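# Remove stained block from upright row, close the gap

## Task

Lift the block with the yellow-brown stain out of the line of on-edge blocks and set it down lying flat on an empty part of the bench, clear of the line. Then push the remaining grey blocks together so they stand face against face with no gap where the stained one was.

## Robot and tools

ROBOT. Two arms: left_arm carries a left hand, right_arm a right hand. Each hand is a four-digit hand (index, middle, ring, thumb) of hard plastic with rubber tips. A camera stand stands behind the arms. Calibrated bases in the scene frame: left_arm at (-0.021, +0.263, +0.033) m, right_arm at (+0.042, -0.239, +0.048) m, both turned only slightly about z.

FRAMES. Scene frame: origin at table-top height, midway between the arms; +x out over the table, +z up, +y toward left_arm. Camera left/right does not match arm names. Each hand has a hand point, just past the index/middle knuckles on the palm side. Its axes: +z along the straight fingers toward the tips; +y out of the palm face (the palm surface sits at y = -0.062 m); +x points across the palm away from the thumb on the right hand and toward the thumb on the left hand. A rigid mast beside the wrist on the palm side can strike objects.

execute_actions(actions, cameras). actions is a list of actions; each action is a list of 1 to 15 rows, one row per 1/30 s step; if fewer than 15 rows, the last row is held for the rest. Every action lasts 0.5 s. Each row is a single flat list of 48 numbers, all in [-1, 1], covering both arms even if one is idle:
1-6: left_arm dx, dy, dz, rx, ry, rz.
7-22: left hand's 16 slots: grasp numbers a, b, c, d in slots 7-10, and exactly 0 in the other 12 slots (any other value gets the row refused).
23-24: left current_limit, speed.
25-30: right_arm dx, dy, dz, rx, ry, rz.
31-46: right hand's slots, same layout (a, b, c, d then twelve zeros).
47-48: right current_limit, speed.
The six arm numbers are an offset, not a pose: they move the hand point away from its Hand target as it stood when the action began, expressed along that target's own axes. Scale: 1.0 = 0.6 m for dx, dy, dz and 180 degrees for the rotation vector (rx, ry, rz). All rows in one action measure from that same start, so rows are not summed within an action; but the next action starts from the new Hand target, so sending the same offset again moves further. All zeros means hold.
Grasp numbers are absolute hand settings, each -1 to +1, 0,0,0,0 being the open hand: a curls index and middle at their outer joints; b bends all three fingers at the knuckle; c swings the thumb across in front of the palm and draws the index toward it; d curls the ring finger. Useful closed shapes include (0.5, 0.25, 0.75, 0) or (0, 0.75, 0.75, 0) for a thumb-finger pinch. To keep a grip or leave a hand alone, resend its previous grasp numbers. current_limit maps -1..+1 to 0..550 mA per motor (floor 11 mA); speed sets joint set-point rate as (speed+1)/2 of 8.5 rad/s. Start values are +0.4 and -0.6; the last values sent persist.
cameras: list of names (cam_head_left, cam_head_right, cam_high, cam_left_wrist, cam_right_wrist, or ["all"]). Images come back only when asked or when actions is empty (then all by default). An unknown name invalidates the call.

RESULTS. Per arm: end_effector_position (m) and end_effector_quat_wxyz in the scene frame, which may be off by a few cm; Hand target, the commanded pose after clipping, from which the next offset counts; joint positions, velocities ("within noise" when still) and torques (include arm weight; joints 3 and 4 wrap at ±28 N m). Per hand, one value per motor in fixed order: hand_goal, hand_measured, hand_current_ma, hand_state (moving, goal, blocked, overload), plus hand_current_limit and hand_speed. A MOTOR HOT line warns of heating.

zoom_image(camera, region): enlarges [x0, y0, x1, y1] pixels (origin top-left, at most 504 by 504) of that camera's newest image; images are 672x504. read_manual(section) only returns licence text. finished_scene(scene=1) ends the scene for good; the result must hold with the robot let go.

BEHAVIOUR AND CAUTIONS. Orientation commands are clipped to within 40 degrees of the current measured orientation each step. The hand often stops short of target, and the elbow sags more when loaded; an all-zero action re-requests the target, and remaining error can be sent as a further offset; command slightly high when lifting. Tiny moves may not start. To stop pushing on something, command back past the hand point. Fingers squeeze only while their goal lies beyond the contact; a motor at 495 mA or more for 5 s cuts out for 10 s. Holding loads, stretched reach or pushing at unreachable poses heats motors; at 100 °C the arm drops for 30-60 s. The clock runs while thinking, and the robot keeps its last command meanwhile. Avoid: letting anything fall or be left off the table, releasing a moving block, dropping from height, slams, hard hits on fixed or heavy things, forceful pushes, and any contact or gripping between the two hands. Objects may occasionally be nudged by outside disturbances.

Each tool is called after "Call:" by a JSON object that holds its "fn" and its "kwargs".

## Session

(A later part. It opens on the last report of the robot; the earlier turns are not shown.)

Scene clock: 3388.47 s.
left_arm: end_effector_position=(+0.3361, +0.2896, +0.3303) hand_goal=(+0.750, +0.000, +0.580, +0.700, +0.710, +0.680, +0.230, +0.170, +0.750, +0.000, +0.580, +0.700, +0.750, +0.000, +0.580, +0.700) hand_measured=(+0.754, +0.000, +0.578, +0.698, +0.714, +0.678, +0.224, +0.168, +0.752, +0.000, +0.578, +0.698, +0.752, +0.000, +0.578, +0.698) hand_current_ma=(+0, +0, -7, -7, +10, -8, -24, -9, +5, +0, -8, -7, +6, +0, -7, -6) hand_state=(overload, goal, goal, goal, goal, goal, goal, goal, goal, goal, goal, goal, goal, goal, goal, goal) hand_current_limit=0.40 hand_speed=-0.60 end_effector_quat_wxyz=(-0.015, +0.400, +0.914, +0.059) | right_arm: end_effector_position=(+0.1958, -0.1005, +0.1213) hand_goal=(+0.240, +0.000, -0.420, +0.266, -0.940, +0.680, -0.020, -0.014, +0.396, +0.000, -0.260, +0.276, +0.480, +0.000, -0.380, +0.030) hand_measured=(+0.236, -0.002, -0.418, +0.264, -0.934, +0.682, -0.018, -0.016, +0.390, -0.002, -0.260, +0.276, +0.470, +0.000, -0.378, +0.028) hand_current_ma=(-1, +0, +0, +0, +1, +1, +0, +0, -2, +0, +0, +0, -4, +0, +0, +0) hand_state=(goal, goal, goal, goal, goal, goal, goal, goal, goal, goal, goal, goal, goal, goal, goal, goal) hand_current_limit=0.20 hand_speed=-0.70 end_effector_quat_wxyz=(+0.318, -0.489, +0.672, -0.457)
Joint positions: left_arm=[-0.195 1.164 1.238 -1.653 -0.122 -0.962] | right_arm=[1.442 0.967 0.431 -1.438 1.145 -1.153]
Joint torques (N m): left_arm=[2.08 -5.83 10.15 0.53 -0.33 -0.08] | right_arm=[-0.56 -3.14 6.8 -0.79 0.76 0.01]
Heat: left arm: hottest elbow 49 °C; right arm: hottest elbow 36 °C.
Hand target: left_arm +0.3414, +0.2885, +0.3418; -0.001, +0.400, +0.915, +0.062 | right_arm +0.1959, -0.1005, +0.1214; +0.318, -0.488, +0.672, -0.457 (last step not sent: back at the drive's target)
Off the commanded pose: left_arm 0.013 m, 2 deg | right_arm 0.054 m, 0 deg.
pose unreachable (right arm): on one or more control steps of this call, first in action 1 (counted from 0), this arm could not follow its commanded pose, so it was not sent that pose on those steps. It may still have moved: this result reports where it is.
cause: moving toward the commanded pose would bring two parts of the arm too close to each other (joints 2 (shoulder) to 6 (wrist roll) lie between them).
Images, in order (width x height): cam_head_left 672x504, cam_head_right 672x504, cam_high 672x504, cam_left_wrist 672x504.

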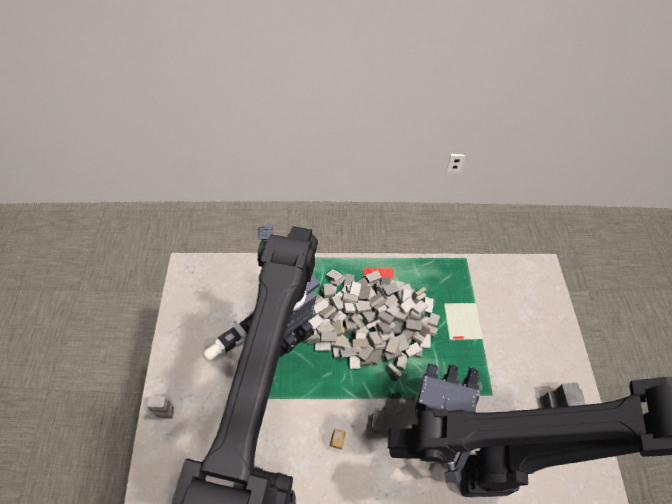

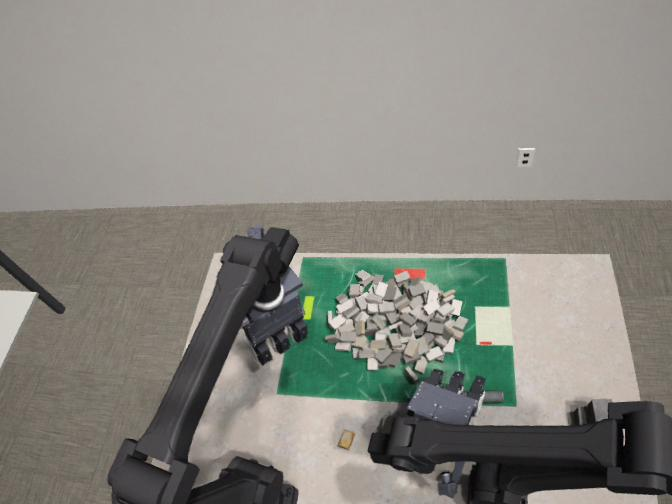

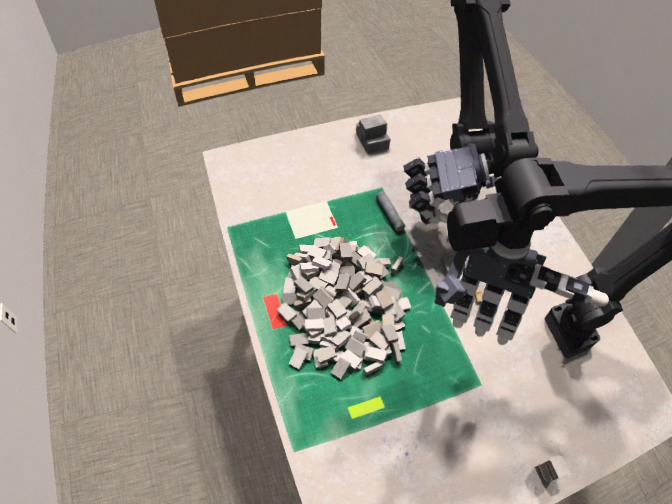

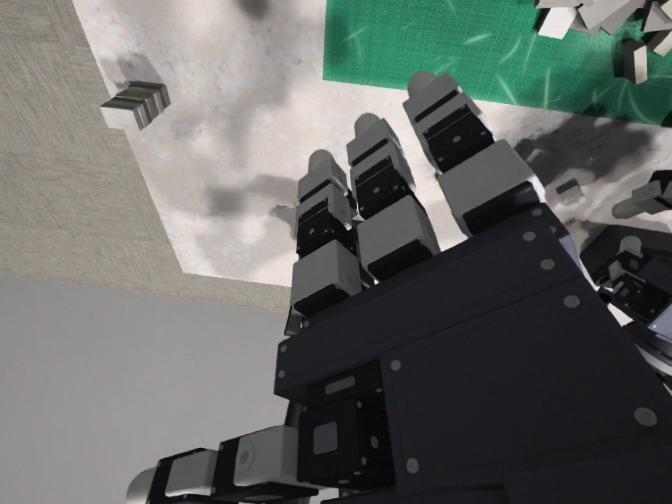

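Call:
{"fn": "execute_actions", "kwargs": {"actions": [[[0,0,0,0,0,0,0,0,0,0,0,0,0,0,0,0,0,0,0,0,0,0,0.4,-0.6,-0.0168,-0.0617,0.031,0,0,0,0.5,0.2,1.0,0.6,0,0,0,0,0,0,0,0,0,0,0,0,0.2,-0.7]],[[0,0,0,0,0,0,0,0,0,0,0,0,0,0,0,0,0,0,0,0,0,0,0.4,-0.6,-0.0168,-0.0617,0.031,0,0,0,0.5,0.2,1.0,0.6,0,0,0,0,0,0,0,0,0,0,0,0,0.2,-0.7]],[[0,0,0,0,0,0,0,0,0,0,0,0,0,0,0,0,0,0,0,0,0,0,0.4,-0.6,-0.0168,-0.0617,0.031,0,0,0,0.5,0.2,1.0,0.6,0,0,0,0,0,0,0,0,0,0,0,0,0.2,-0.7]]], "cameras": ["all"]}}

Call:
{"fn": "zoom_image", "kwargs": {"camera": "cam_head_left", "region": [350, 400, 420, 450]}}

Call:
{"fn": "zoom_image", "kwargs": {"camera": "cam_left_wrist", "region": [510, 130, 630, 210]}}

Call:
{"fn": "zoom_image", "kwargs": {"camera": "cam_head_right", "region": [350, 400, 430, 460]}}

Scene clock: 3485.03 s.
left_arm: end_effector_position=(+0.3361, +0.2896, +0.3303) hand_goal=(+0.750, +0.000, +0.580, +0.700, +0.710, +0.680, +0.230, +0.170, +0.750, +0.000, +0.580, +0.700, +0.750, +0.000, +0.580, +0.700) hand_measured=(+0.754, +0.000, +0.578, +0.698, +0.714, +0.678, +0.224, +0.168, +0.752, +0.000, +0.578, +0.698, +0.752, +0.000, +0.578, +0.698) hand_current_ma=(+0, +0, -7, -7, +10, -8, -24, -9, +5, +0, -8, -7, +6, +0, -7, -6) hand_state=(overload, goal, goal, goal, goal, goal, goal, goal, goal, goal, goal, goal, goal, goal, goal, goal) hand_current_limit=0.40 hand_speed=-0.60 end_effector_quat_wxyz=(-0.015, +0.400, +0.914, +0.059) | right_arm: end_effector_position=(+0.2863, -0.1108, +0.1885) hand_goal=(+0.240, +0.000, -0.420, +0.266, -0.940, +0.680, -0.020, -0.014, +0.396, +0.000, -0.260, +0.276, +0.480, +0.000, -0.380, +0.030) hand_measured=(+0.236, -0.002, -0.418, +0.264, -0.936, +0.682, -0.018, -0.016, +0.388, -0.002, -0.260, +0.276, +0.470, +0.000, -0.378, +0.028) hand_current_ma=(-1, +0, +0, +0, +1, +1, +0, +0, -3, +0, +0, +0, -5, +0, +0, +0) hand_state=(goal, goal, goal, goal, goal, goal, goal, goal, goal, goal, goal, goal, goal, goal, goal, goal) hand_current_limit=0.20 hand_speed=-0.70 end_effector_quat_wxyz=(+0.289, -0.461, +0.686, -0.484)
Joint positions: left_arm=[-0.195 1.164 1.238 -1.653 -0.122 -0.962] | right_arm=[0.982 0.796 0.538 -0.895 1.159 -2.076]
Joint torques (N m): left_arm=[2.02 -5.83 10.14 0.51 -0.34 -0.07] | right_arm=[-0.62 -2.37 11.95 0.79 0.63 -0.13]
Heat: left arm: hottest elbow 49 °C; right arm: hottest elbow 37 °C.
Hand target: left_arm +0.3414, +0.2885, +0.3418; -0.001, +0.400, +0.915, +0.062 | right_arm +0.2949, -0.1006, +0.2024; +0.319, -0.488, +0.672, -0.457
Off the commanded pose: left_arm 0.013 m, 2 deg | right_arm 0.019 m, 6 deg.
joint sent to its limit (right arm) — joint 6 (wrist roll), lower limit. The joint targets are off in orientation, not in position.

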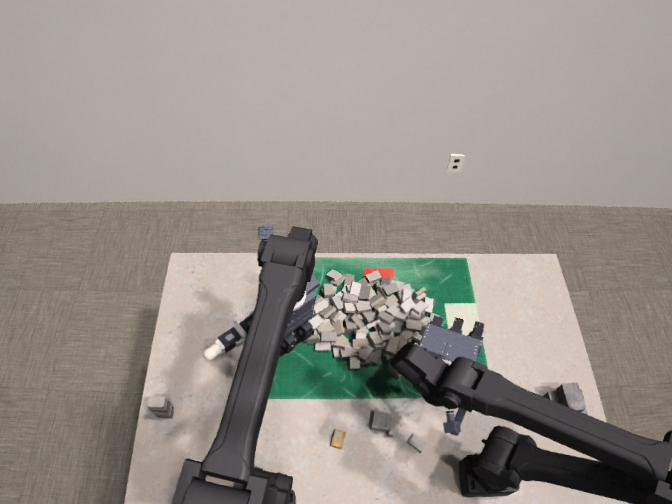

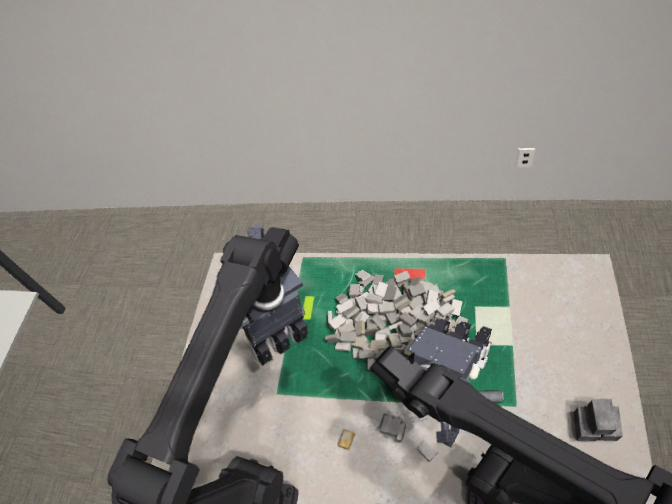

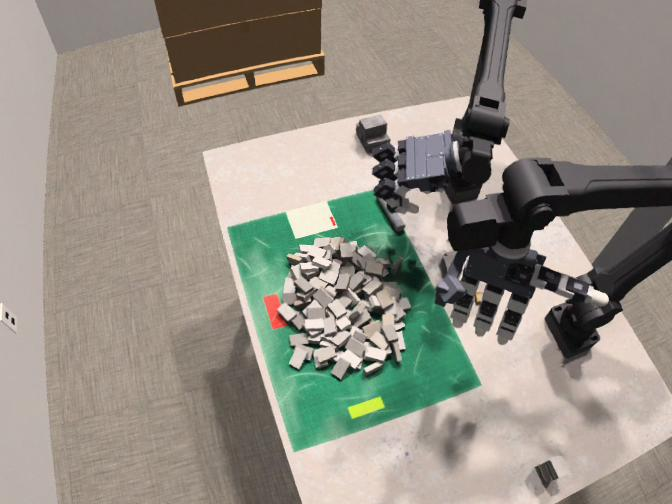

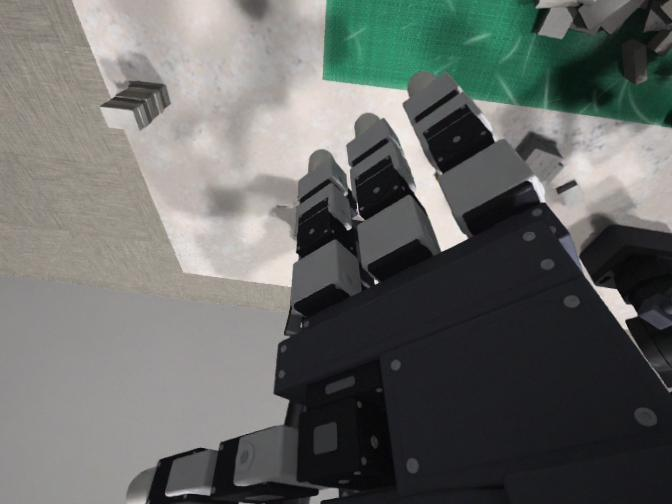

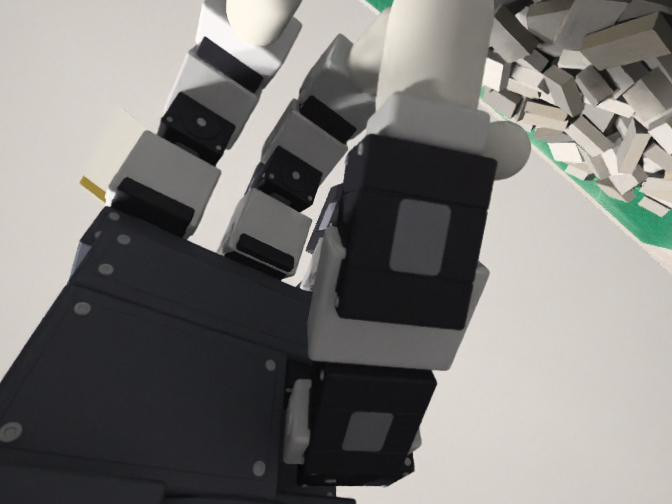

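Scaled by 7.200 from the camera's 672x504 image, which has a finer 960x720 frame.

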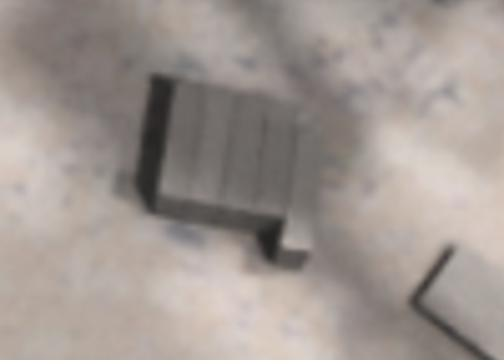

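Scaled by 4.200 from the camera's 672x504 image, which has a finer 960x720 frame.

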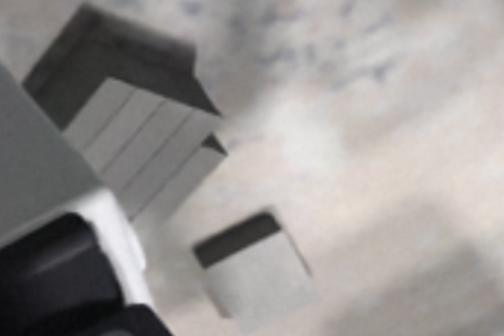

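Scaled by 6.300 from the camera's 672x504 image, which has a finer 960x720 frame.

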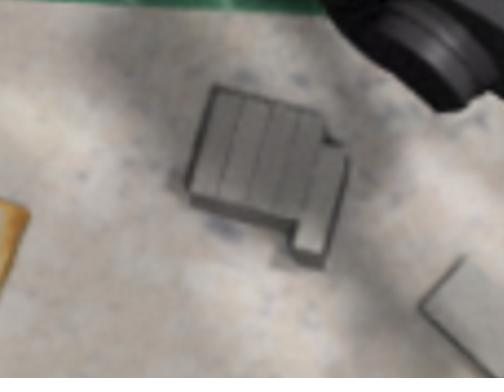

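Call:
{"fn": "zoom_image", "kwargs": {"camera": "cam_head_left", "region": [365, 400, 435, 460]}}

Call:
{"fn": "zoom_image", "kwargs": {"camera": "cam_head_right", "region": [370, 405, 450, 470]}}

Scaled by 7.200 from the camera's 672x504 image, which has a finer 960x720 frame.

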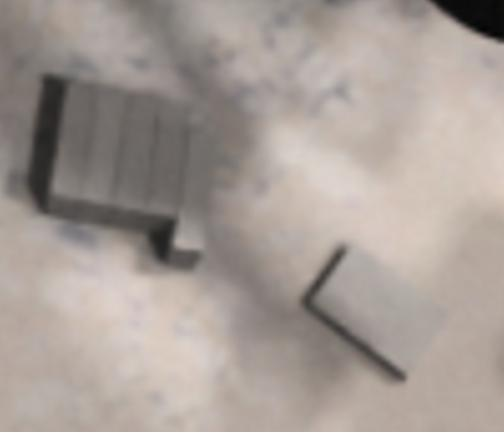

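Scaled by 6.300 from the camera's 672x504 image, which has a finer 960x720 frame.

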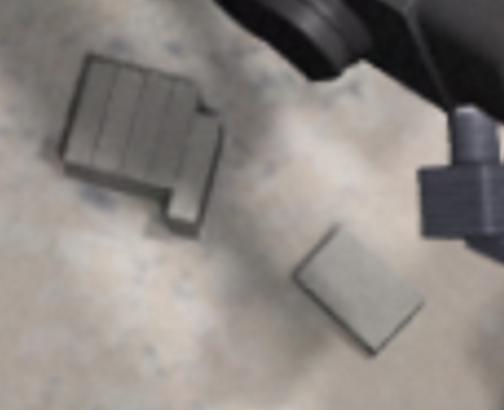

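Call:
{"fn": "execute_actions", "kwargs": {"actions": [[[0,0,0,0,0,0,0,0,0,0,0,0,0,0,0,0,0,0,0,0,0,0,0.4,-0.6,0.0037,0.0725,-0.0413,0,0,0,0.5,0.2,1.0,0.6,0,0,0,0,0,0,0,0,0,0,0,0,0.2,-0.7]],[[0,0,0,0,0,0,0,0,0,0,0,0,0,0,0,0,0,0,0,0,0,0,0.4,-0.6,0.0037,0.0725,-0.0413,0,0,0,0.2,0.5,1.0,0.6,0,0,0,0,0,0,0,0,0,0,0,0,0.2,-0.7]],[[0,0,0,0,0,0,0,0,0,0,0,0,0,0,0,0,0,0,0,0,0,0,0.4,-0.6,0.0037,0.0725,-0.0413,0,0,0,0.2,0.5,1.0,0.6,0,0,0,0,0,0,0,0,0,0,0,0,0.2,-0.7]],[[0,0,0,0,0,0,0,0,0,0,0,0,0,0,0,0,0,0,0,0,0,0,0.4,-0.6,0.0436,0.0536,-0.0187,0,0,0,0.2,0.5,1.0,0.6,0,0,0,0,0,0,0,0,0,0,0,0,0.2,-0.7]]], "cameras": ["cam_left_wrist","cam_right_wrist"]}}

Call:
{"fn": "zoom_image", "kwargs": {"camera": "cam_left_wrist", "region": [510, 130, 630, 210]}}

Call:
{"fn": "zoom_image", "kwargs": {"camera": "cam_right_wrist", "region": [450, 0, 672, 167]}}

Scene clock: 3591.03 s.
left_arm: end_effector_position=(+0.3361, +0.2896, +0.3303) hand_goal=(+0.750, +0.000, +0.580, +0.700, +0.710, +0.680, +0.230, +0.170, +0.750, +0.000, +0.580, +0.700, +0.750, +0.000, +0.580, +0.700) hand_measured=(+0.754, +0.000, +0.578, +0.698, +0.714, +0.678, +0.224, +0.168, +0.752, +0.000, +0.578, +0.698, +0.752, +0.000, +0.578, +0.698) hand_current_ma=(+0, +0, -7, -7, +10, -8, -24, -9, +5, +0, -8, -7, +6, +0, -7, -6) hand_state=(overload, goal, goal, goal, goal, goal, goal, goal, goal, goal, goal, goal, goal, goal, goal, goal) hand_current_limit=0.40 hand_speed=-0.60 end_effector_quat_wxyz=(-0.015, +0.400, +0.914, +0.059) | right_arm: end_effector_position=(+0.1511, -0.0878, +0.0842) hand_goal=(-0.194, +0.000, -0.060, +0.610, -0.970, +0.680, -0.020, +0.090, -0.054, +0.000, +0.160, +0.710, +0.000, +0.000, -0.380, +0.120) hand_measured=(-0.192, -0.002, -0.060, +0.608, -0.962, +0.682, -0.022, +0.088, -0.054, +0.000, +0.160, +0.708, +0.000, +0.000, -0.378, +0.118) hand_current_ma=(+0, +0, +0, +0, +2, +1, +0, +0, +0, +0, +0, +0, +0, +0, +0, +0) hand_state=(goal, goal, goal, goal, goal, goal, goal, goal, goal, goal, goal, goal, goal, goal, goal, goal) hand_current_limit=0.20 hand_speed=-0.70 end_effector_quat_wxyz=(+0.321, -0.487, +0.676, -0.451)
Joint positions: left_arm=[-0.195 1.164 1.238 -1.653 -0.122 -0.962] | right_arm=[1.709 1.234 0.423 -1.549 0.988 -0.698]
Joint torques (N m): left_arm=[1.96 -5.83 10.1 0.54 -0.33 -0.08] | right_arm=[-0.03 -3.78 5.01 -1.94 0.33 0.12]
Heat: left arm: hottest elbow 49 °C; right arm: hottest elbow 42 °C.
Hand target: left_arm +0.3414, +0.2885, +0.3418; -0.001, +0.400, +0.915, +0.062 | right_arm +0.1502, -0.0884, +0.0850; +0.319, -0.488, +0.672, -0.457
Off the commanded pose: left_arm 0.013 m, 2 deg | right_arm 0.001 m, 1 deg.
Images, in order (width x height): cam_left_wrist 672x504, cam_right_wrist 672x504.

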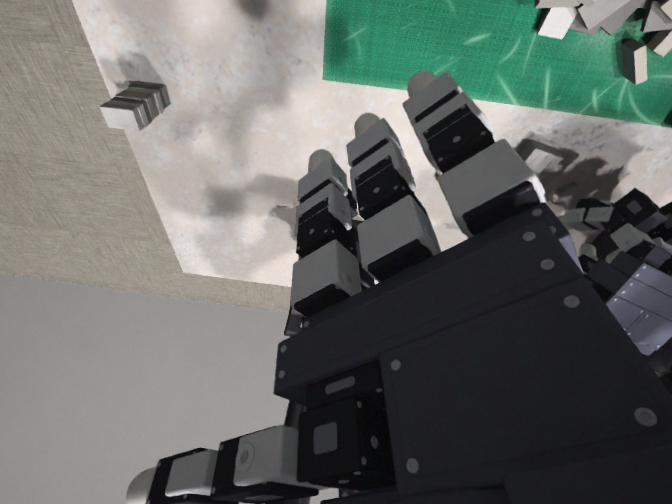

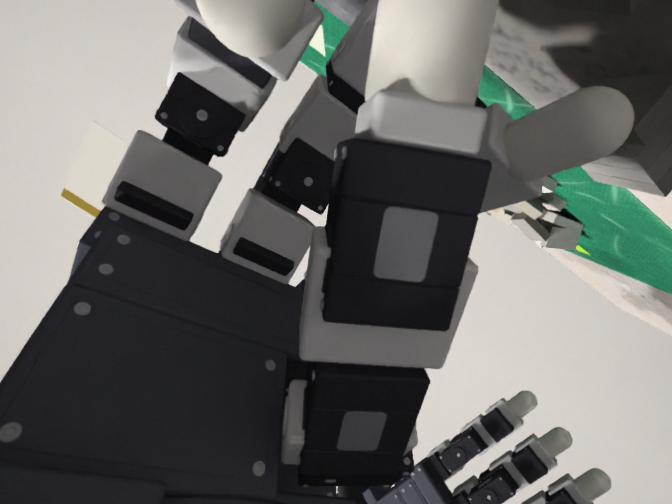

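Scaled by 4.200 from the camera's 672x504 image, which has a finer 960x720 frame.

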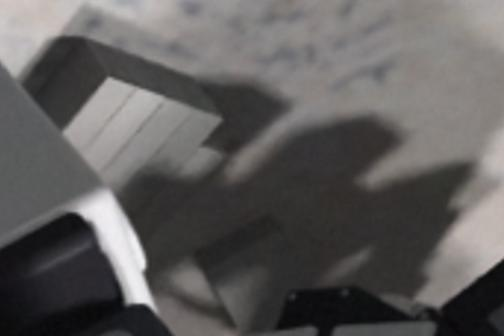

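Scaled by 2.270 from the camera's 672x504 image, which has a finer 960x720 frame.

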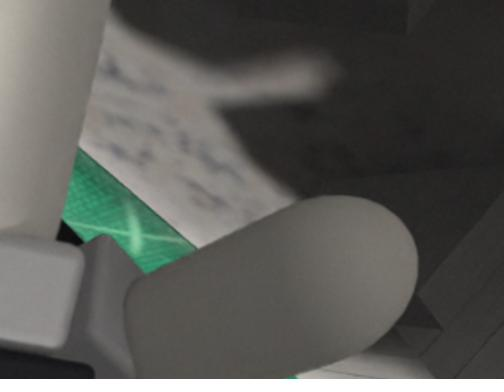

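Call:
{"fn": "execute_actions", "kwargs": {"actions": [[[0,0,0,0,0,0,0,0,0,0,0,0,0,0,0,0,0,0,0,0,0,0,0.4,-0.6,0.0028,0.0168,0.0073,0,0,0,0.2,0.5,1.0,0.6,0,0,0,0,0,0,0,0,0,0,0,0,0.2,-0.7]],[[0,0,0,0,0,0,0,0,0,0,0,0,0,0,0,0,0,0,0,0,0,0,0.4,-0.6,0.0012,0.0168,0.0075,0,0,0,0.2,0.5,1.0,0.6,0,0,0,0,0,0,0,0,0,0,0,0,0.2,-0.7]]], "cameras": ["cam_left_wrist","cam_right_wrist"]}}

Call:
{"fn": "zoom_image", "kwargs": {"camera": "cam_left_wrist", "region": [510, 130, 630, 210]}}

Call:
{"fn": "zoom_image", "kwargs": {"camera": "cam_right_wrist", "region": [450, 0, 672, 167]}}

Scene clock: 3609.10 s.
left_arm: end_effector_position=(+0.3361, +0.2896, +0.3303) hand_goal=(+0.750, +0.000, +0.580, +0.700, +0.710, +0.680, +0.230, +0.170, +0.750, +0.000, +0.580, +0.700, +0.750, +0.000, +0.580, +0.700) hand_measured=(+0.754, +0.000, +0.578, +0.698, +0.714, +0.678, +0.224, +0.168, +0.752, +0.000, +0.578, +0.698, +0.752, +0.000, +0.578, +0.698) hand_current_ma=(+0, +0, -7, -7, +10, -8, -24, -9, +5, +0, -8, -7, +6, +0, -7, -6) hand_state=(overload, goal, goal, goal, goal, goal, goal, goal, goal, goal, goal, goal, goal, goal, goal, goal) hand_current_limit=0.40 hand_speed=-0.60 end_effector_quat_wxyz=(-0.015, +0.400, +0.914, +0.059) | right_arm: end_effector_position=(+0.1510, -0.0922, +0.0662) hand_goal=(-0.194, +0.000, -0.060, +0.610, -0.970, +0.680, -0.020, +0.090, -0.054, +0.000, +0.160, +0.710, +0.000, +0.000, -0.380, +0.120) hand_measured=(-0.192, -0.002, -0.060, +0.608, -0.964, +0.682, -0.022, +0.088, -0.054, +0.000, +0.160, +0.708, +0.000, +0.000, -0.378, +0.118) hand_current_ma=(+0, +0, +0, +0, +2, +1, +0, +0, +0, +0, +0, +0, +0, +0, +0, +0) hand_state=(goal, goal, goal, goal, goal, goal, goal, goal, goal, goal, goal, goal, goal, goal, goal, goal) hand_current_limit=0.20 hand_speed=-0.70 end_effector_quat_wxyz=(+0.316, -0.489, +0.671, -0.459)
Joint positions: left_arm=[-0.195 1.164 1.238 -1.653 -0.122 -0.962] | right_arm=[1.712 1.309 0.402 -1.482 0.984 -0.689]
Joint torques (N m): left_arm=[2.08 -5.77 10.11 0.54 -0.34 -0.07] | right_arm=[0.26 -4.42 3.59 -0.95 0.34 0.1]
Heat: left arm: hottest elbow 49 °C; right arm: hottest elbow 41 °C.
Hand target: left_arm +0.3414, +0.2885, +0.3418; -0.001, +0.400, +0.915, +0.062 | right_arm +0.1498, -0.0913, +0.0630; +0.318, -0.488, +0.672, -0.457
Off the commanded pose: left_arm 0.013 m, 2 deg | right_arm 0.004 m, 0 deg.
Images, in order (width x height): cam_left_wrist 672x504, cam_right_wrist 672x504.

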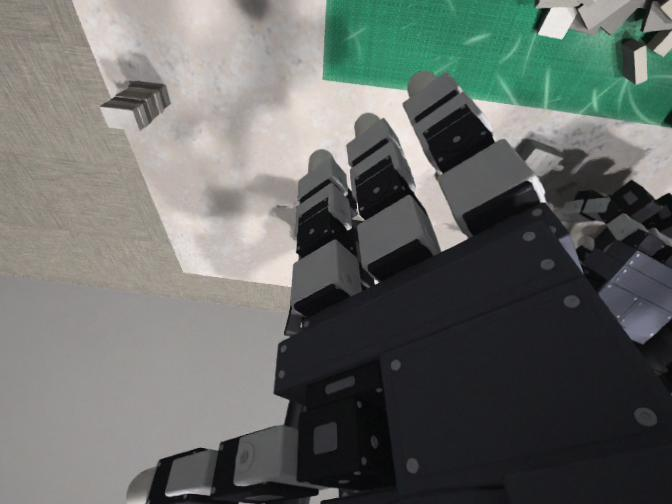

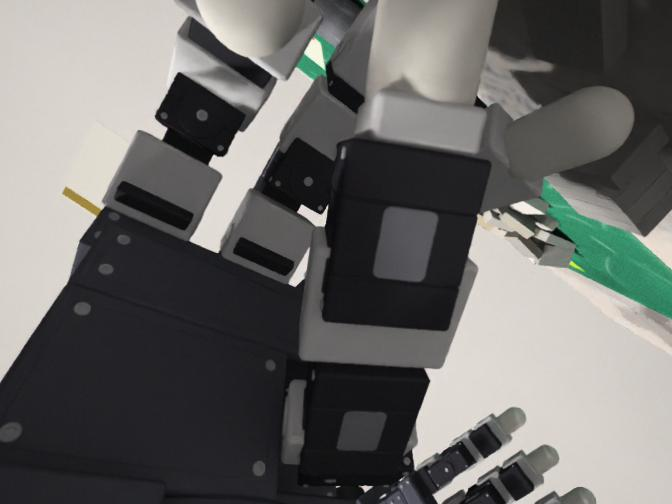

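Scaled by 4.200 from the camera's 672x504 image, which has a finer 960x720 frame.

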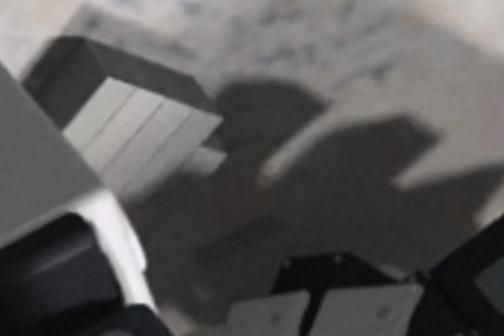

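Scaled by 2.270 from the camera's 672x504 image, which has a finer 960x720 frame.

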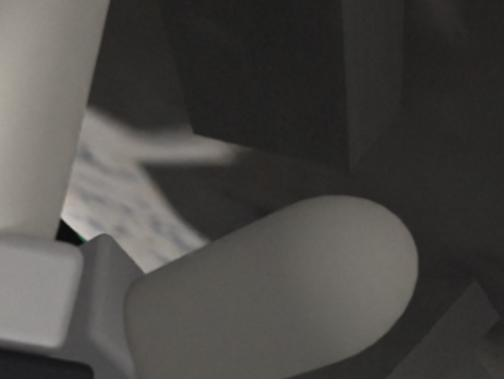

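Call:
{"fn": "execute_actions", "kwargs": {"actions": [[[0,0,0,0,0,0,0,0,0,0,0,0,0,0,0,0,0,0,0,0,0,0,0.4,-0.6,-0.0113,0.0005,0.0117,0,0,0,0.2,0.5,1.0,0.6,0,0,0,0,0,0,0,0,0,0,0,0,0.2,-0.7]]]}}

Call:
{"fn": "execute_actions", "kwargs": {"actions": [[[0,0,0,0,0,0,0,0,0,0,0,0,0,0,0,0,0,0,0,0,0,0,0.4,-0.6,-0.0102,0.0083,-0.0181,0,0,0,0.2,0.5,1.0,0.6,0,0,0,0,0,0,0,0,0,0,0,0,0.2,-0.7]]], "cameras": ["cam_right_wrist"]}}

Call:
{"fn": "zoom_image", "kwargs": {"camera": "cam_right_wrist", "region": [450, 0, 672, 167]}}

Scene clock: 3639.97 s.
left_arm: end_effector_position=(+0.3361, +0.2896, +0.3303) hand_goal=(+0.750, +0.000, +0.580, +0.700, +0.710, +0.680, +0.230, +0.170, +0.750, +0.000, +0.580, +0.700, +0.750, +0.000, +0.580, +0.700) hand_measured=(+0.754, +0.000, +0.578, +0.698, +0.714, +0.678, +0.224, +0.168, +0.752, +0.000, +0.578, +0.698, +0.752, +0.000, +0.578, +0.698) hand_current_ma=(+0, +0, -7, -7, +10, -8, -24, -9, +5, +0, -8, -7, +6, +0, -7, -6) hand_state=(overload, goal, goal, goal, goal, goal, goal, goal, goal, goal, goal, goal, goal, goal, goal, goal) hand_current_limit=0.40 hand_speed=-0.60 end_effector_quat_wxyz=(-0.015, +0.400, +0.914, +0.059) | right_arm: end_effector_position=(+0.1569, -0.0862, +0.0629) hand_goal=(-0.194, +0.000, -0.060, +0.610, -0.970, +0.680, -0.020, +0.090, -0.054, +0.000, +0.160, +0.710, +0.000, +0.000, -0.380, +0.120) hand_measured=(-0.192, -0.002, -0.060, +0.608, -0.964, +0.682, -0.022, +0.088, -0.054, +0.000, +0.160, +0.708, +0.000, +0.000, -0.378, +0.118) hand_current_ma=(+0, +0, +0, +0, +2, +1, +0, +0, +0, +0, +0, +0, +0, +0, +0, +0) hand_state=(goal, goal, goal, goal, goal, goal, goal, goal, goal, goal, goal, goal, goal, goal, goal, goal) hand_current_limit=0.20 hand_speed=-0.70 end_effector_quat_wxyz=(+0.322, -0.487, +0.674, -0.454)
Joint positions: left_arm=[-0.195 1.164 1.238 -1.653 -0.122 -0.962] | right_arm=[1.679 1.31 0.401 -1.427 1.013 -0.732]
Joint torques (N m): left_arm=[2.08 -5.89 10.1 0.53 -0.33 -0.08] | right_arm=[-1.08 -4.19 3.89 -0.81 0.58 -0.12]
Heat: left arm: hottest elbow 49 °C; right arm: hottest elbow 39 °C.
Hand target: left_arm +0.3414, +0.2885, +0.3418; -0.001, +0.400, +0.915, +0.062 | right_arm +0.1580, -0.0869, +0.0599; +0.318, -0.488, +0.672, -0.457
Off the commanded pose: left_arm 0.013 m, 2 deg | right_arm 0.003 m, 1 deg.

Scene clock: 3640.67 s.
left_arm: end_effector_position=(+0.3361, +0.2896, +0.3303) hand_goal=(+0.750, +0.000, +0.580, +0.700, +0.710, +0.680, +0.230, +0.170, +0.750, +0.000, +0.580, +0.700, +0.750, +0.000, +0.580, +0.700) hand_measured=(+0.754, +0.000, +0.578, +0.698, +0.714, +0.678, +0.224, +0.168, +0.752, +0.000, +0.578, +0.698, +0.752, +0.000, +0.578, +0.698) hand_current_ma=(+0, +0, -7, -7, +10, -8, -24, -9, +5, +0, -8, -7, +6, +0, -7, -6) hand_state=(overload, goal, goal, goal, goal, goal, goal, goal, goal, goal, goal, goal, goal, goal, goal, goal) hand_current_limit=0.40 hand_speed=-0.60 end_effector_quat_wxyz=(-0.015, +0.400, +0.914, +0.059) | right_arm: end_effector_position=(+0.1520, -0.0848, +0.0600) hand_goal=(-0.194, +0.000, -0.060, +0.610, -0.970, +0.680, -0.020, +0.090, -0.054, +0.000, +0.160, +0.710, +0.000, +0.000, -0.380, +0.120) hand_measured=(-0.192, -0.002, -0.060, +0.608, -0.964, +0.682, -0.022, +0.088, -0.046, -0.002, +0.156, +0.708, +0.000, +0.000, -0.378, +0.118) hand_current_ma=(+0, +0, +0, +0, +2, +1, +0, +0, +3, +0, -1, +0, +0, +0, +0, +0) hand_state=(goal, goal, goal, goal, goal, goal, goal, goal, goal, goal, goal, goal, goal, goal, goal, goal) hand_current_limit=0.20 hand_speed=-0.70 end_effector_quat_wxyz=(+0.318, -0.491, +0.667, -0.462)
Joint positions: left_arm=[-0.195 1.164 1.238 -1.653 -0.122 -0.962] | right_arm=[1.707 1.356 0.414 -1.446 0.996 -0.698]
Joint torques (N m): left_arm=[2.08 -5.89 10.1 0.57 -0.33 -0.09] | right_arm=[0.32 -4.54 4.89 -1.37 0.01 0.13]
Heat: left arm: hottest elbow 49 °C; right arm: hottest elbow 39 °C.
Hand target: left_arm +0.3414, +0.2885, +0.3418; -0.001, +0.400, +0.915, +0.062 | right_arm +0.1487, -0.0773, +0.0593; +0.319, -0.488, +0.672, -0.457
Off the commanded pose: left_arm 0.013 m, 2 deg | right_arm 0.008 m, 1 deg.
Images, in order (width x height): cam_right_wrist 672x504.

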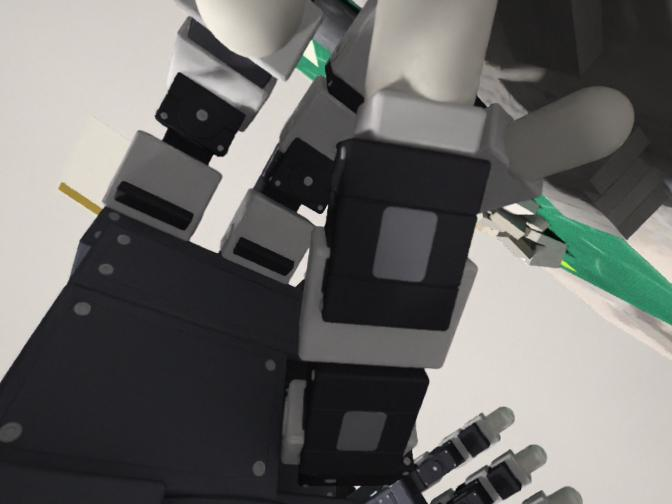

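Scaled by 2.270 from the camera's 672x504 image, which has a finer 960x720 frame.

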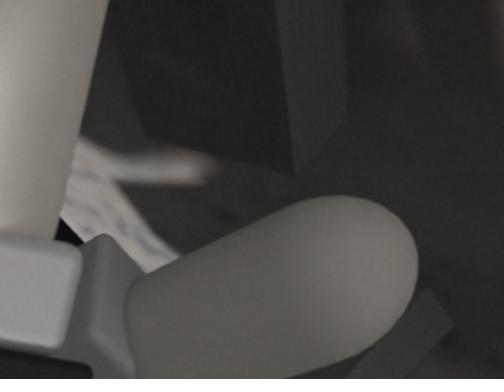

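Call:
{"fn": "execute_actions", "kwargs": {"actions": [[[0,0,0,0,0,0,0,0,0,0,0,0,0,0,0,0,0,0,0,0,0,0,0.4,-0.6,-0.0142,0.0036,-0.0094,0,0,0,0.2,0.5,1.0,0.6,0,0,0,0,0,0,0,0,0,0,0,0,0.2,-0.7]]], "cameras": ["cam_right_wrist"]}}

Call:
{"fn": "zoom_image", "kwargs": {"camera": "cam_right_wrist", "region": [450, 0, 672, 167]}}

Scene clock: 3657.07 s.
left_arm: end_effector_position=(+0.3361, +0.2896, +0.3303) hand_goal=(+0.750, +0.000, +0.580, +0.700, +0.710, +0.680, +0.230, +0.170, +0.750, +0.000, +0.580, +0.700, +0.750, +0.000, +0.580, +0.700) hand_measured=(+0.754, +0.000, +0.578, +0.698, +0.714, +0.678, +0.224, +0.168, +0.752, +0.000, +0.578, +0.698, +0.752, +0.000, +0.578, +0.698) hand_current_ma=(+0, +0, -7, -7, +10, -8, -24, -9, +5, +0, -8, -7, +6, +0, -7, -6) hand_state=(overload, goal, goal, goal, goal, goal, goal, goal, goal, goal, goal, goal, goal, goal, goal, goal) hand_current_limit=0.40 hand_speed=-0.60 end_effector_quat_wxyz=(-0.015, +0.400, +0.914, +0.059) | right_arm: end_effector_position=(+0.1502, -0.0809, +0.0598) hand_goal=(-0.194, +0.000, -0.060, +0.610, -0.970, +0.680, -0.020, +0.090, -0.054, +0.000, +0.160, +0.710, +0.000, +0.000, -0.380, +0.120) hand_measured=(-0.192, -0.002, -0.060, +0.608, -0.964, +0.682, -0.022, +0.088, -0.036, -0.018, +0.160, +0.710, +0.000, +0.000, -0.378, +0.118) hand_current_ma=(+0, +0, +0, +0, +2, +1, +0, +0, +12, -8, +0, +0, +0, +0, +0, +0) hand_state=(goal, goal, goal, goal, goal, goal, goal, goal, goal, goal, goal, goal, goal, goal, goal, goal) hand_current_limit=0.20 hand_speed=-0.70 end_effector_quat_wxyz=(+0.313, -0.495, +0.662, -0.468)
Joint positions: left_arm=[-0.195 1.164 1.238 -1.653 -0.122 -0.962] | right_arm=[1.713 1.385 0.433 -1.459 0.99 -0.696]
Joint torques (N m): left_arm=[2.02 -5.83 10.11 0.55 -0.33 -0.08] | right_arm=[0.38 -5.07 5.46 -1.16 -0.05 0.22]
Heat: left arm: hottest elbow 49 °C; right arm: hottest elbow 38 °C.
Hand target: left_arm +0.3414, +0.2885, +0.3418; -0.001, +0.400, +0.915, +0.062 | right_arm +0.1457, -0.0674, +0.0593; +0.318, -0.488, +0.672, -0.457
Off the commanded pose: left_arm 0.013 m, 2 deg | right_arm 0.014 m, 2 deg.
Images, in order (width x height): cam_right_wrist 672x504.

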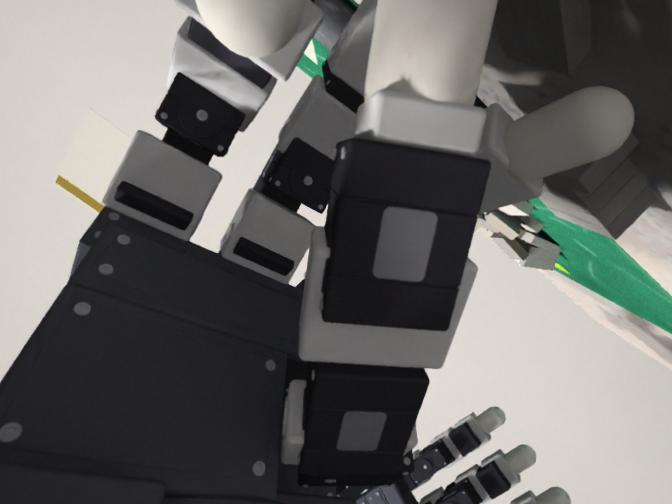

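Scaled by 2.270 from the camera's 672x504 image, which has a finer 960x720 frame.

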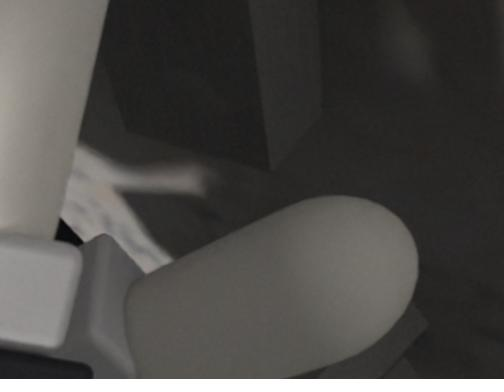

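Call:
{"fn": "execute_actions", "kwargs": {"actions": [[[0,0,0,0,0,0,0,0,0,0,0,0,0,0,0,0,0,0,0,0,0,0,0.4,-0.6,-0.0147,0.0024,-0.0061,0,0,0,0.2,0.5,1.0,0.6,0,0,0,0,0,0,0,0,0,0,0,0,0.2,-0.7]],[[0,0,0,0,0,0,0,0,0,0,0,0,0,0,0,0,0,0,0,0,0,0,0.4,-0.6,-0.0147,0.0024,-0.0061,0,0,0,0.2,0.5,1.0,0.6,0,0,0,0,0,0,0,0,0,0,0,0,0.2,-0.7]]], "cameras": ["cam_right_wrist","cam_left_wrist"]}}

Call:
{"fn": "zoom_image", "kwargs": {"camera": "cam_right_wrist", "region": [450, 0, 672, 167]}}

Call:
{"fn": "zoom_image", "kwargs": {"camera": "cam_left_wrist", "region": [510, 130, 630, 210]}}

Scene clock: 3673.03 s.
left_arm: end_effector_position=(+0.3361, +0.2896, +0.3303) hand_goal=(+0.750, +0.000, +0.580, +0.700, +0.710, +0.680, +0.230, +0.170, +0.750, +0.000, +0.580, +0.700, +0.750, +0.000, +0.580, +0.700) hand_measured=(+0.754, +0.000, +0.578, +0.698, +0.714, +0.678, +0.224, +0.168, +0.752, +0.000, +0.578, +0.698, +0.752, +0.000, +0.578, +0.698) hand_current_ma=(+0, +0, -7, -7, +10, -8, -24, -9, +5, +0, -8, -7, +6, +0, -7, -6) hand_state=(overload, goal, goal, goal, goal, goal, goal, goal, goal, goal, goal, goal, goal, goal, goal, goal) hand_current_limit=0.40 hand_speed=-0.60 end_effector_quat_wxyz=(-0.015, +0.400, +0.914, +0.059) | right_arm: end_effector_position=(+0.1481, -0.0714, +0.0587) hand_goal=(-0.194, +0.000, -0.060, +0.610, -0.970, +0.680, -0.020, +0.090, -0.054, +0.000, +0.160, +0.710, +0.000, +0.000, -0.380, +0.120) hand_measured=(-0.192, -0.002, -0.060, +0.608, -0.964, +0.682, -0.022, +0.088, -0.028, -0.046, +0.168, +0.714, +0.000, +0.000, -0.378, +0.118) hand_current_ma=(+0, +0, +0, +0, +2, +1, +0, +0, +23, -45, +3, +1, +0, +0, +0, +0) hand_state=(goal, goal, goal, goal, goal, goal, goal, goal, blocked, blocked, goal, goal, goal, goal, goal, goal) hand_current_limit=0.20 hand_speed=-0.70 end_effector_quat_wxyz=(+0.305, -0.498, +0.657, -0.477)
Joint positions: left_arm=[-0.195 1.164 1.238 -1.653 -0.122 -0.962] | right_arm=[1.713 1.432 0.469 -1.47 0.984 -0.7]
Joint torques (N m): left_arm=[2.02 -5.83 10.11 0.57 -0.34 -0.07] | right_arm=[0.38 -5.83 6.38 -0.95 0.19 0.22]
Heat: left arm: hottest elbow 49 °C; right arm: hottest elbow 38 °C.
Hand target: left_arm +0.3414, +0.2885, +0.3418; -0.001, +0.400, +0.915, +0.062 | right_arm +0.1439, -0.0480, +0.0592; +0.319, -0.488, +0.672, -0.457
Off the commanded pose: left_arm 0.013 m, 2 deg | right_arm 0.024 m, 3 deg.
Images, in order (width x height): cam_left_wrist 672x504, cam_right_wrist 672x504.

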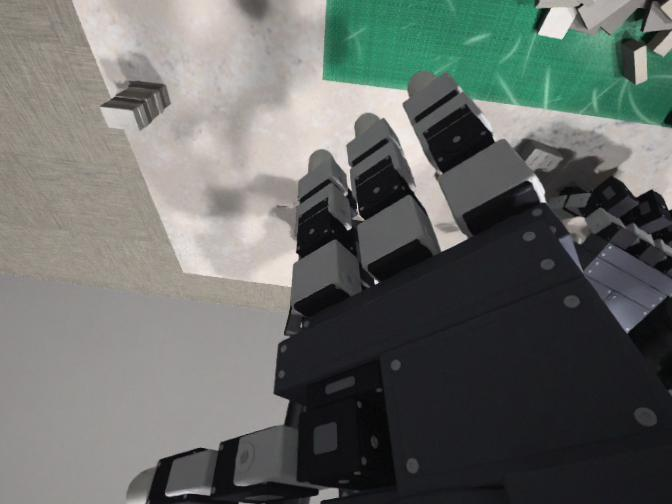

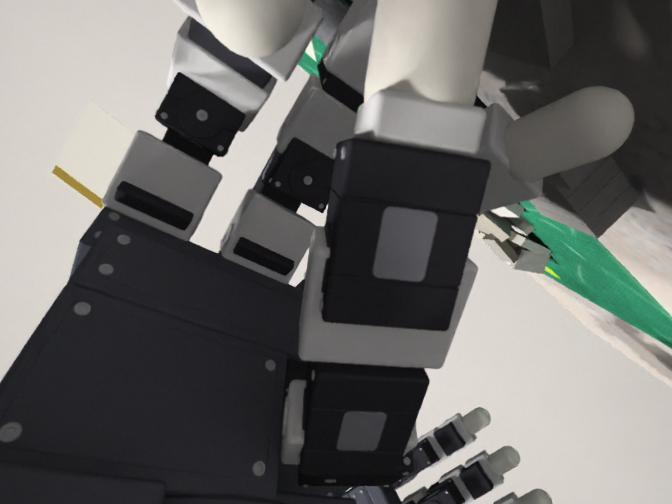

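Scaled by 2.270 from the camera's 672x504 image, which has a finer 960x720 frame.

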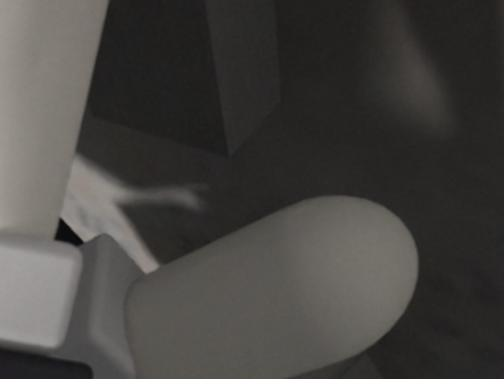

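Scaled by 4.200 from the camera's 672x504 image, which has a finer 960x720 frame.

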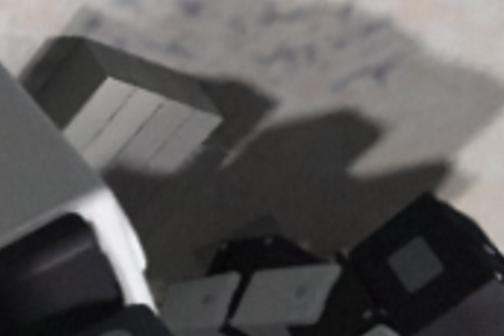

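Call:
{"fn": "execute_actions", "kwargs": {"actions": [[[0,0,0,0,0,0,0,0,0,0,0,0,0,0,0,0,0,0,0,0,0,0,0.4,-0.6,0.0075,-0.0128,0.005,0,0,0,0.2,0.5,1.0,0.6,0,0,0,0,0,0,0,0,0,0,0,0,0.2,-0.7]]], "cameras": ["cam_right_wrist"]}}

Call:
{"fn": "zoom_image", "kwargs": {"camera": "cam_right_wrist", "region": [450, 0, 672, 167]}}

Scene clock: 3768.37 s.
left_arm: end_effector_position=(+0.3361, +0.2896, +0.3303) hand_goal=(+0.750, +0.000, +0.580, +0.700, +0.710, +0.680, +0.230, +0.170, +0.750, +0.000, +0.580, +0.700, +0.750, +0.000, +0.580, +0.700) hand_measured=(+0.754, +0.000, +0.578, +0.698, +0.714, +0.678, +0.224, +0.168, +0.752, +0.000, +0.578, +0.698, +0.752, +0.000, +0.578, +0.698) hand_current_ma=(+0, +0, -7, -7, +10, -8, -24, -9, +5, +0, -8, -7, +6, +0, -7, -6) hand_state=(overload, goal, goal, goal, goal, goal, goal, goal, goal, goal, goal, goal, goal, goal, goal, goal) hand_current_limit=0.40 hand_speed=-0.60 end_effector_quat_wxyz=(-0.015, +0.400, +0.914, +0.059) | right_arm: end_effector_position=(+0.1479, -0.0692, +0.0616) hand_goal=(-0.194, +0.000, -0.060, +0.610, -0.970, +0.680, -0.020, +0.090, -0.054, +0.000, +0.160, +0.710, +0.000, +0.000, -0.380, +0.120) hand_measured=(-0.192, -0.002, -0.060, +0.608, -0.964, +0.682, -0.022, +0.088, -0.044, -0.014, +0.168, +0.714, +0.000, +0.000, -0.378, +0.118) hand_current_ma=(+0, +0, +0, +0, +2, +1, +0, +0, +4, -6, +3, +1, +0, +0, +0, +0) hand_state=(goal, goal, goal, goal, goal, goal, goal, goal, goal, goal, goal, goal, goal, goal, goal, goal) hand_current_limit=0.20 hand_speed=-0.70 end_effector_quat_wxyz=(+0.307, -0.499, +0.659, -0.472)
Joint positions: left_arm=[-0.195 1.164 1.238 -1.653 -0.122 -0.962] | right_arm=[1.713 1.416 0.472 -1.474 0.987 -0.706]
Joint torques (N m): left_arm=[2.14 -5.83 10.13 0.53 -0.34 -0.08] | right_arm=[-0.79 -7.77 5.39 -1.14 0.53 0.11]
Heat: left arm: hottest elbow 49 °C; right arm: hottest elbow 38 °C.
Hand target: left_arm +0.3414, +0.2885, +0.3418; -0.001, +0.400, +0.915, +0.062 | right_arm +0.1479, -0.0540, +0.0652; +0.318, -0.488, +0.672, -0.457
Off the commanded pose: left_arm 0.013 m, 2 deg | right_arm 0.016 m, 3 deg.
Images, in order (width x height): cam_right_wrist 672x504.

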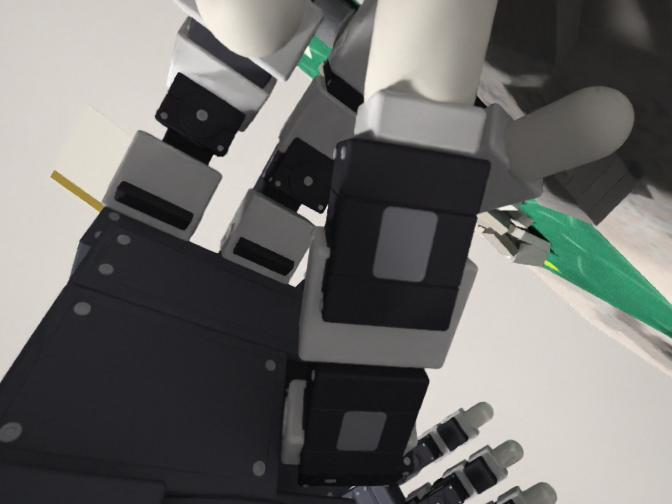

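Scaled by 2.270 from the camera's 672x504 image, which has a finer 960x720 frame.

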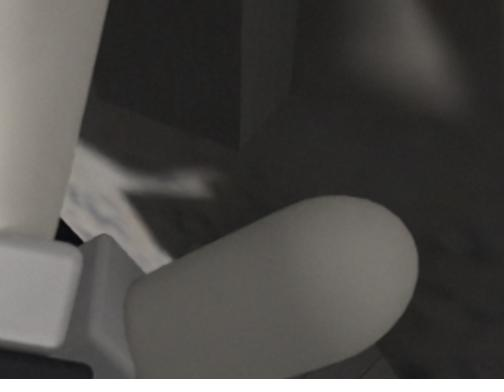

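Call:
{"fn": "execute_actions", "kwargs": {"actions": [[[0,0,0,0,0,0,0,0,0,0,0,0,0,0,0,0,0,0,0,0,0,0,0.4,-0.6,-0.0158,0.0018,-0.0051,0,0,0,0.2,0.5,1.0,0.6,0,0,0,0,0,0,0,0,0,0,0,0,0.2,-0.7]]], "cameras": ["cam_right_wrist"]}}

Call:
{"fn": "zoom_image", "kwargs": {"camera": "cam_right_wrist", "region": [450, 0, 672, 167]}}

Scene clock: 3779.40 s.
left_arm: end_effector_position=(+0.3361, +0.2896, +0.3303) hand_goal=(+0.750, +0.000, +0.580, +0.700, +0.710, +0.680, +0.230, +0.170, +0.750, +0.000, +0.580, +0.700, +0.750, +0.000, +0.580, +0.700) hand_measured=(+0.754, +0.000, +0.578, +0.698, +0.714, +0.678, +0.224, +0.168, +0.752, +0.000, +0.578, +0.698, +0.752, +0.000, +0.578, +0.698) hand_current_ma=(+0, +0, -7, -7, +10, -8, -24, -9, +5, +0, -8, -7, +6, +0, -7, -6) hand_state=(overload, goal, goal, goal, goal, goal, goal, goal, goal, goal, goal, goal, goal, goal, goal, goal) hand_current_limit=0.40 hand_speed=-0.60 end_effector_quat_wxyz=(-0.015, +0.400, +0.914, +0.059) | right_arm: end_effector_position=(+0.1468, -0.0560, +0.0653) hand_goal=(-0.194, +0.000, -0.060, +0.610, -0.970, +0.680, -0.020, +0.090, -0.054, +0.000, +0.160, +0.710, +0.000, +0.000, -0.380, +0.120) hand_measured=(-0.192, -0.002, -0.060, +0.608, -0.964, +0.682, -0.022, +0.088, -0.044, -0.012, +0.168, +0.714, +0.000, +0.000, -0.378, +0.118) hand_current_ma=(+0, +0, +0, +0, +2, +1, +0, +0, +4, -5, +3, +1, +0, +0, +0, +0) hand_state=(goal, goal, goal, goal, goal, goal, goal, goal, goal, goal, goal, goal, goal, goal, goal, goal) hand_current_limit=0.20 hand_speed=-0.70 end_effector_quat_wxyz=(+0.314, -0.496, +0.664, -0.463)
Joint positions: left_arm=[-0.195 1.164 1.238 -1.653 -0.122 -0.962] | right_arm=[1.713 1.416 0.498 -1.474 0.99 -0.706]
Joint torques (N m): left_arm=[2.02 -5.77 10.13 0.5 -0.33 -0.07] | right_arm=[-1.2 -5.71 5.56 -0.96 0.55 0.04]
Heat: left arm: hottest elbow 49 °C; right arm: hottest elbow 38 °C.
Hand target: left_arm +0.3414, +0.2885, +0.3418; -0.001, +0.400, +0.915, +0.062 | right_arm +0.1478, -0.0441, +0.0652; +0.318, -0.488, +0.672, -0.457
Off the commanded pose: left_arm 0.013 m, 2 deg | right_arm 0.012 m, 2 deg.
Images, in order (width x height): cam_right_wrist 672x504.

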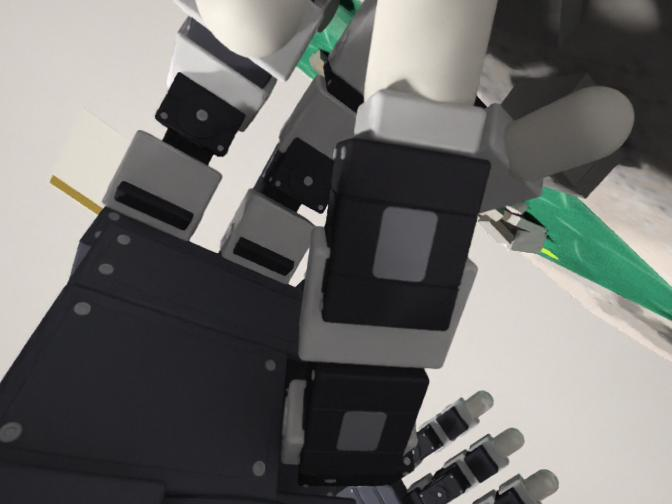

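Scaled by 2.270 from the camera's 672x504 image, which has a finer 960x720 frame.

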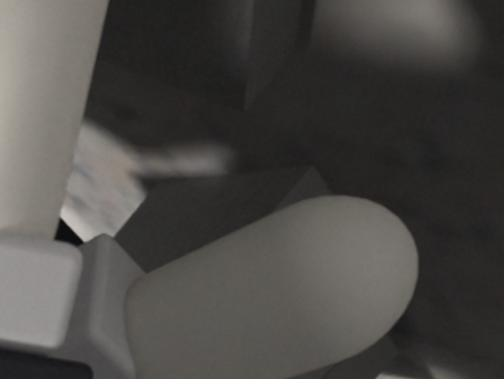

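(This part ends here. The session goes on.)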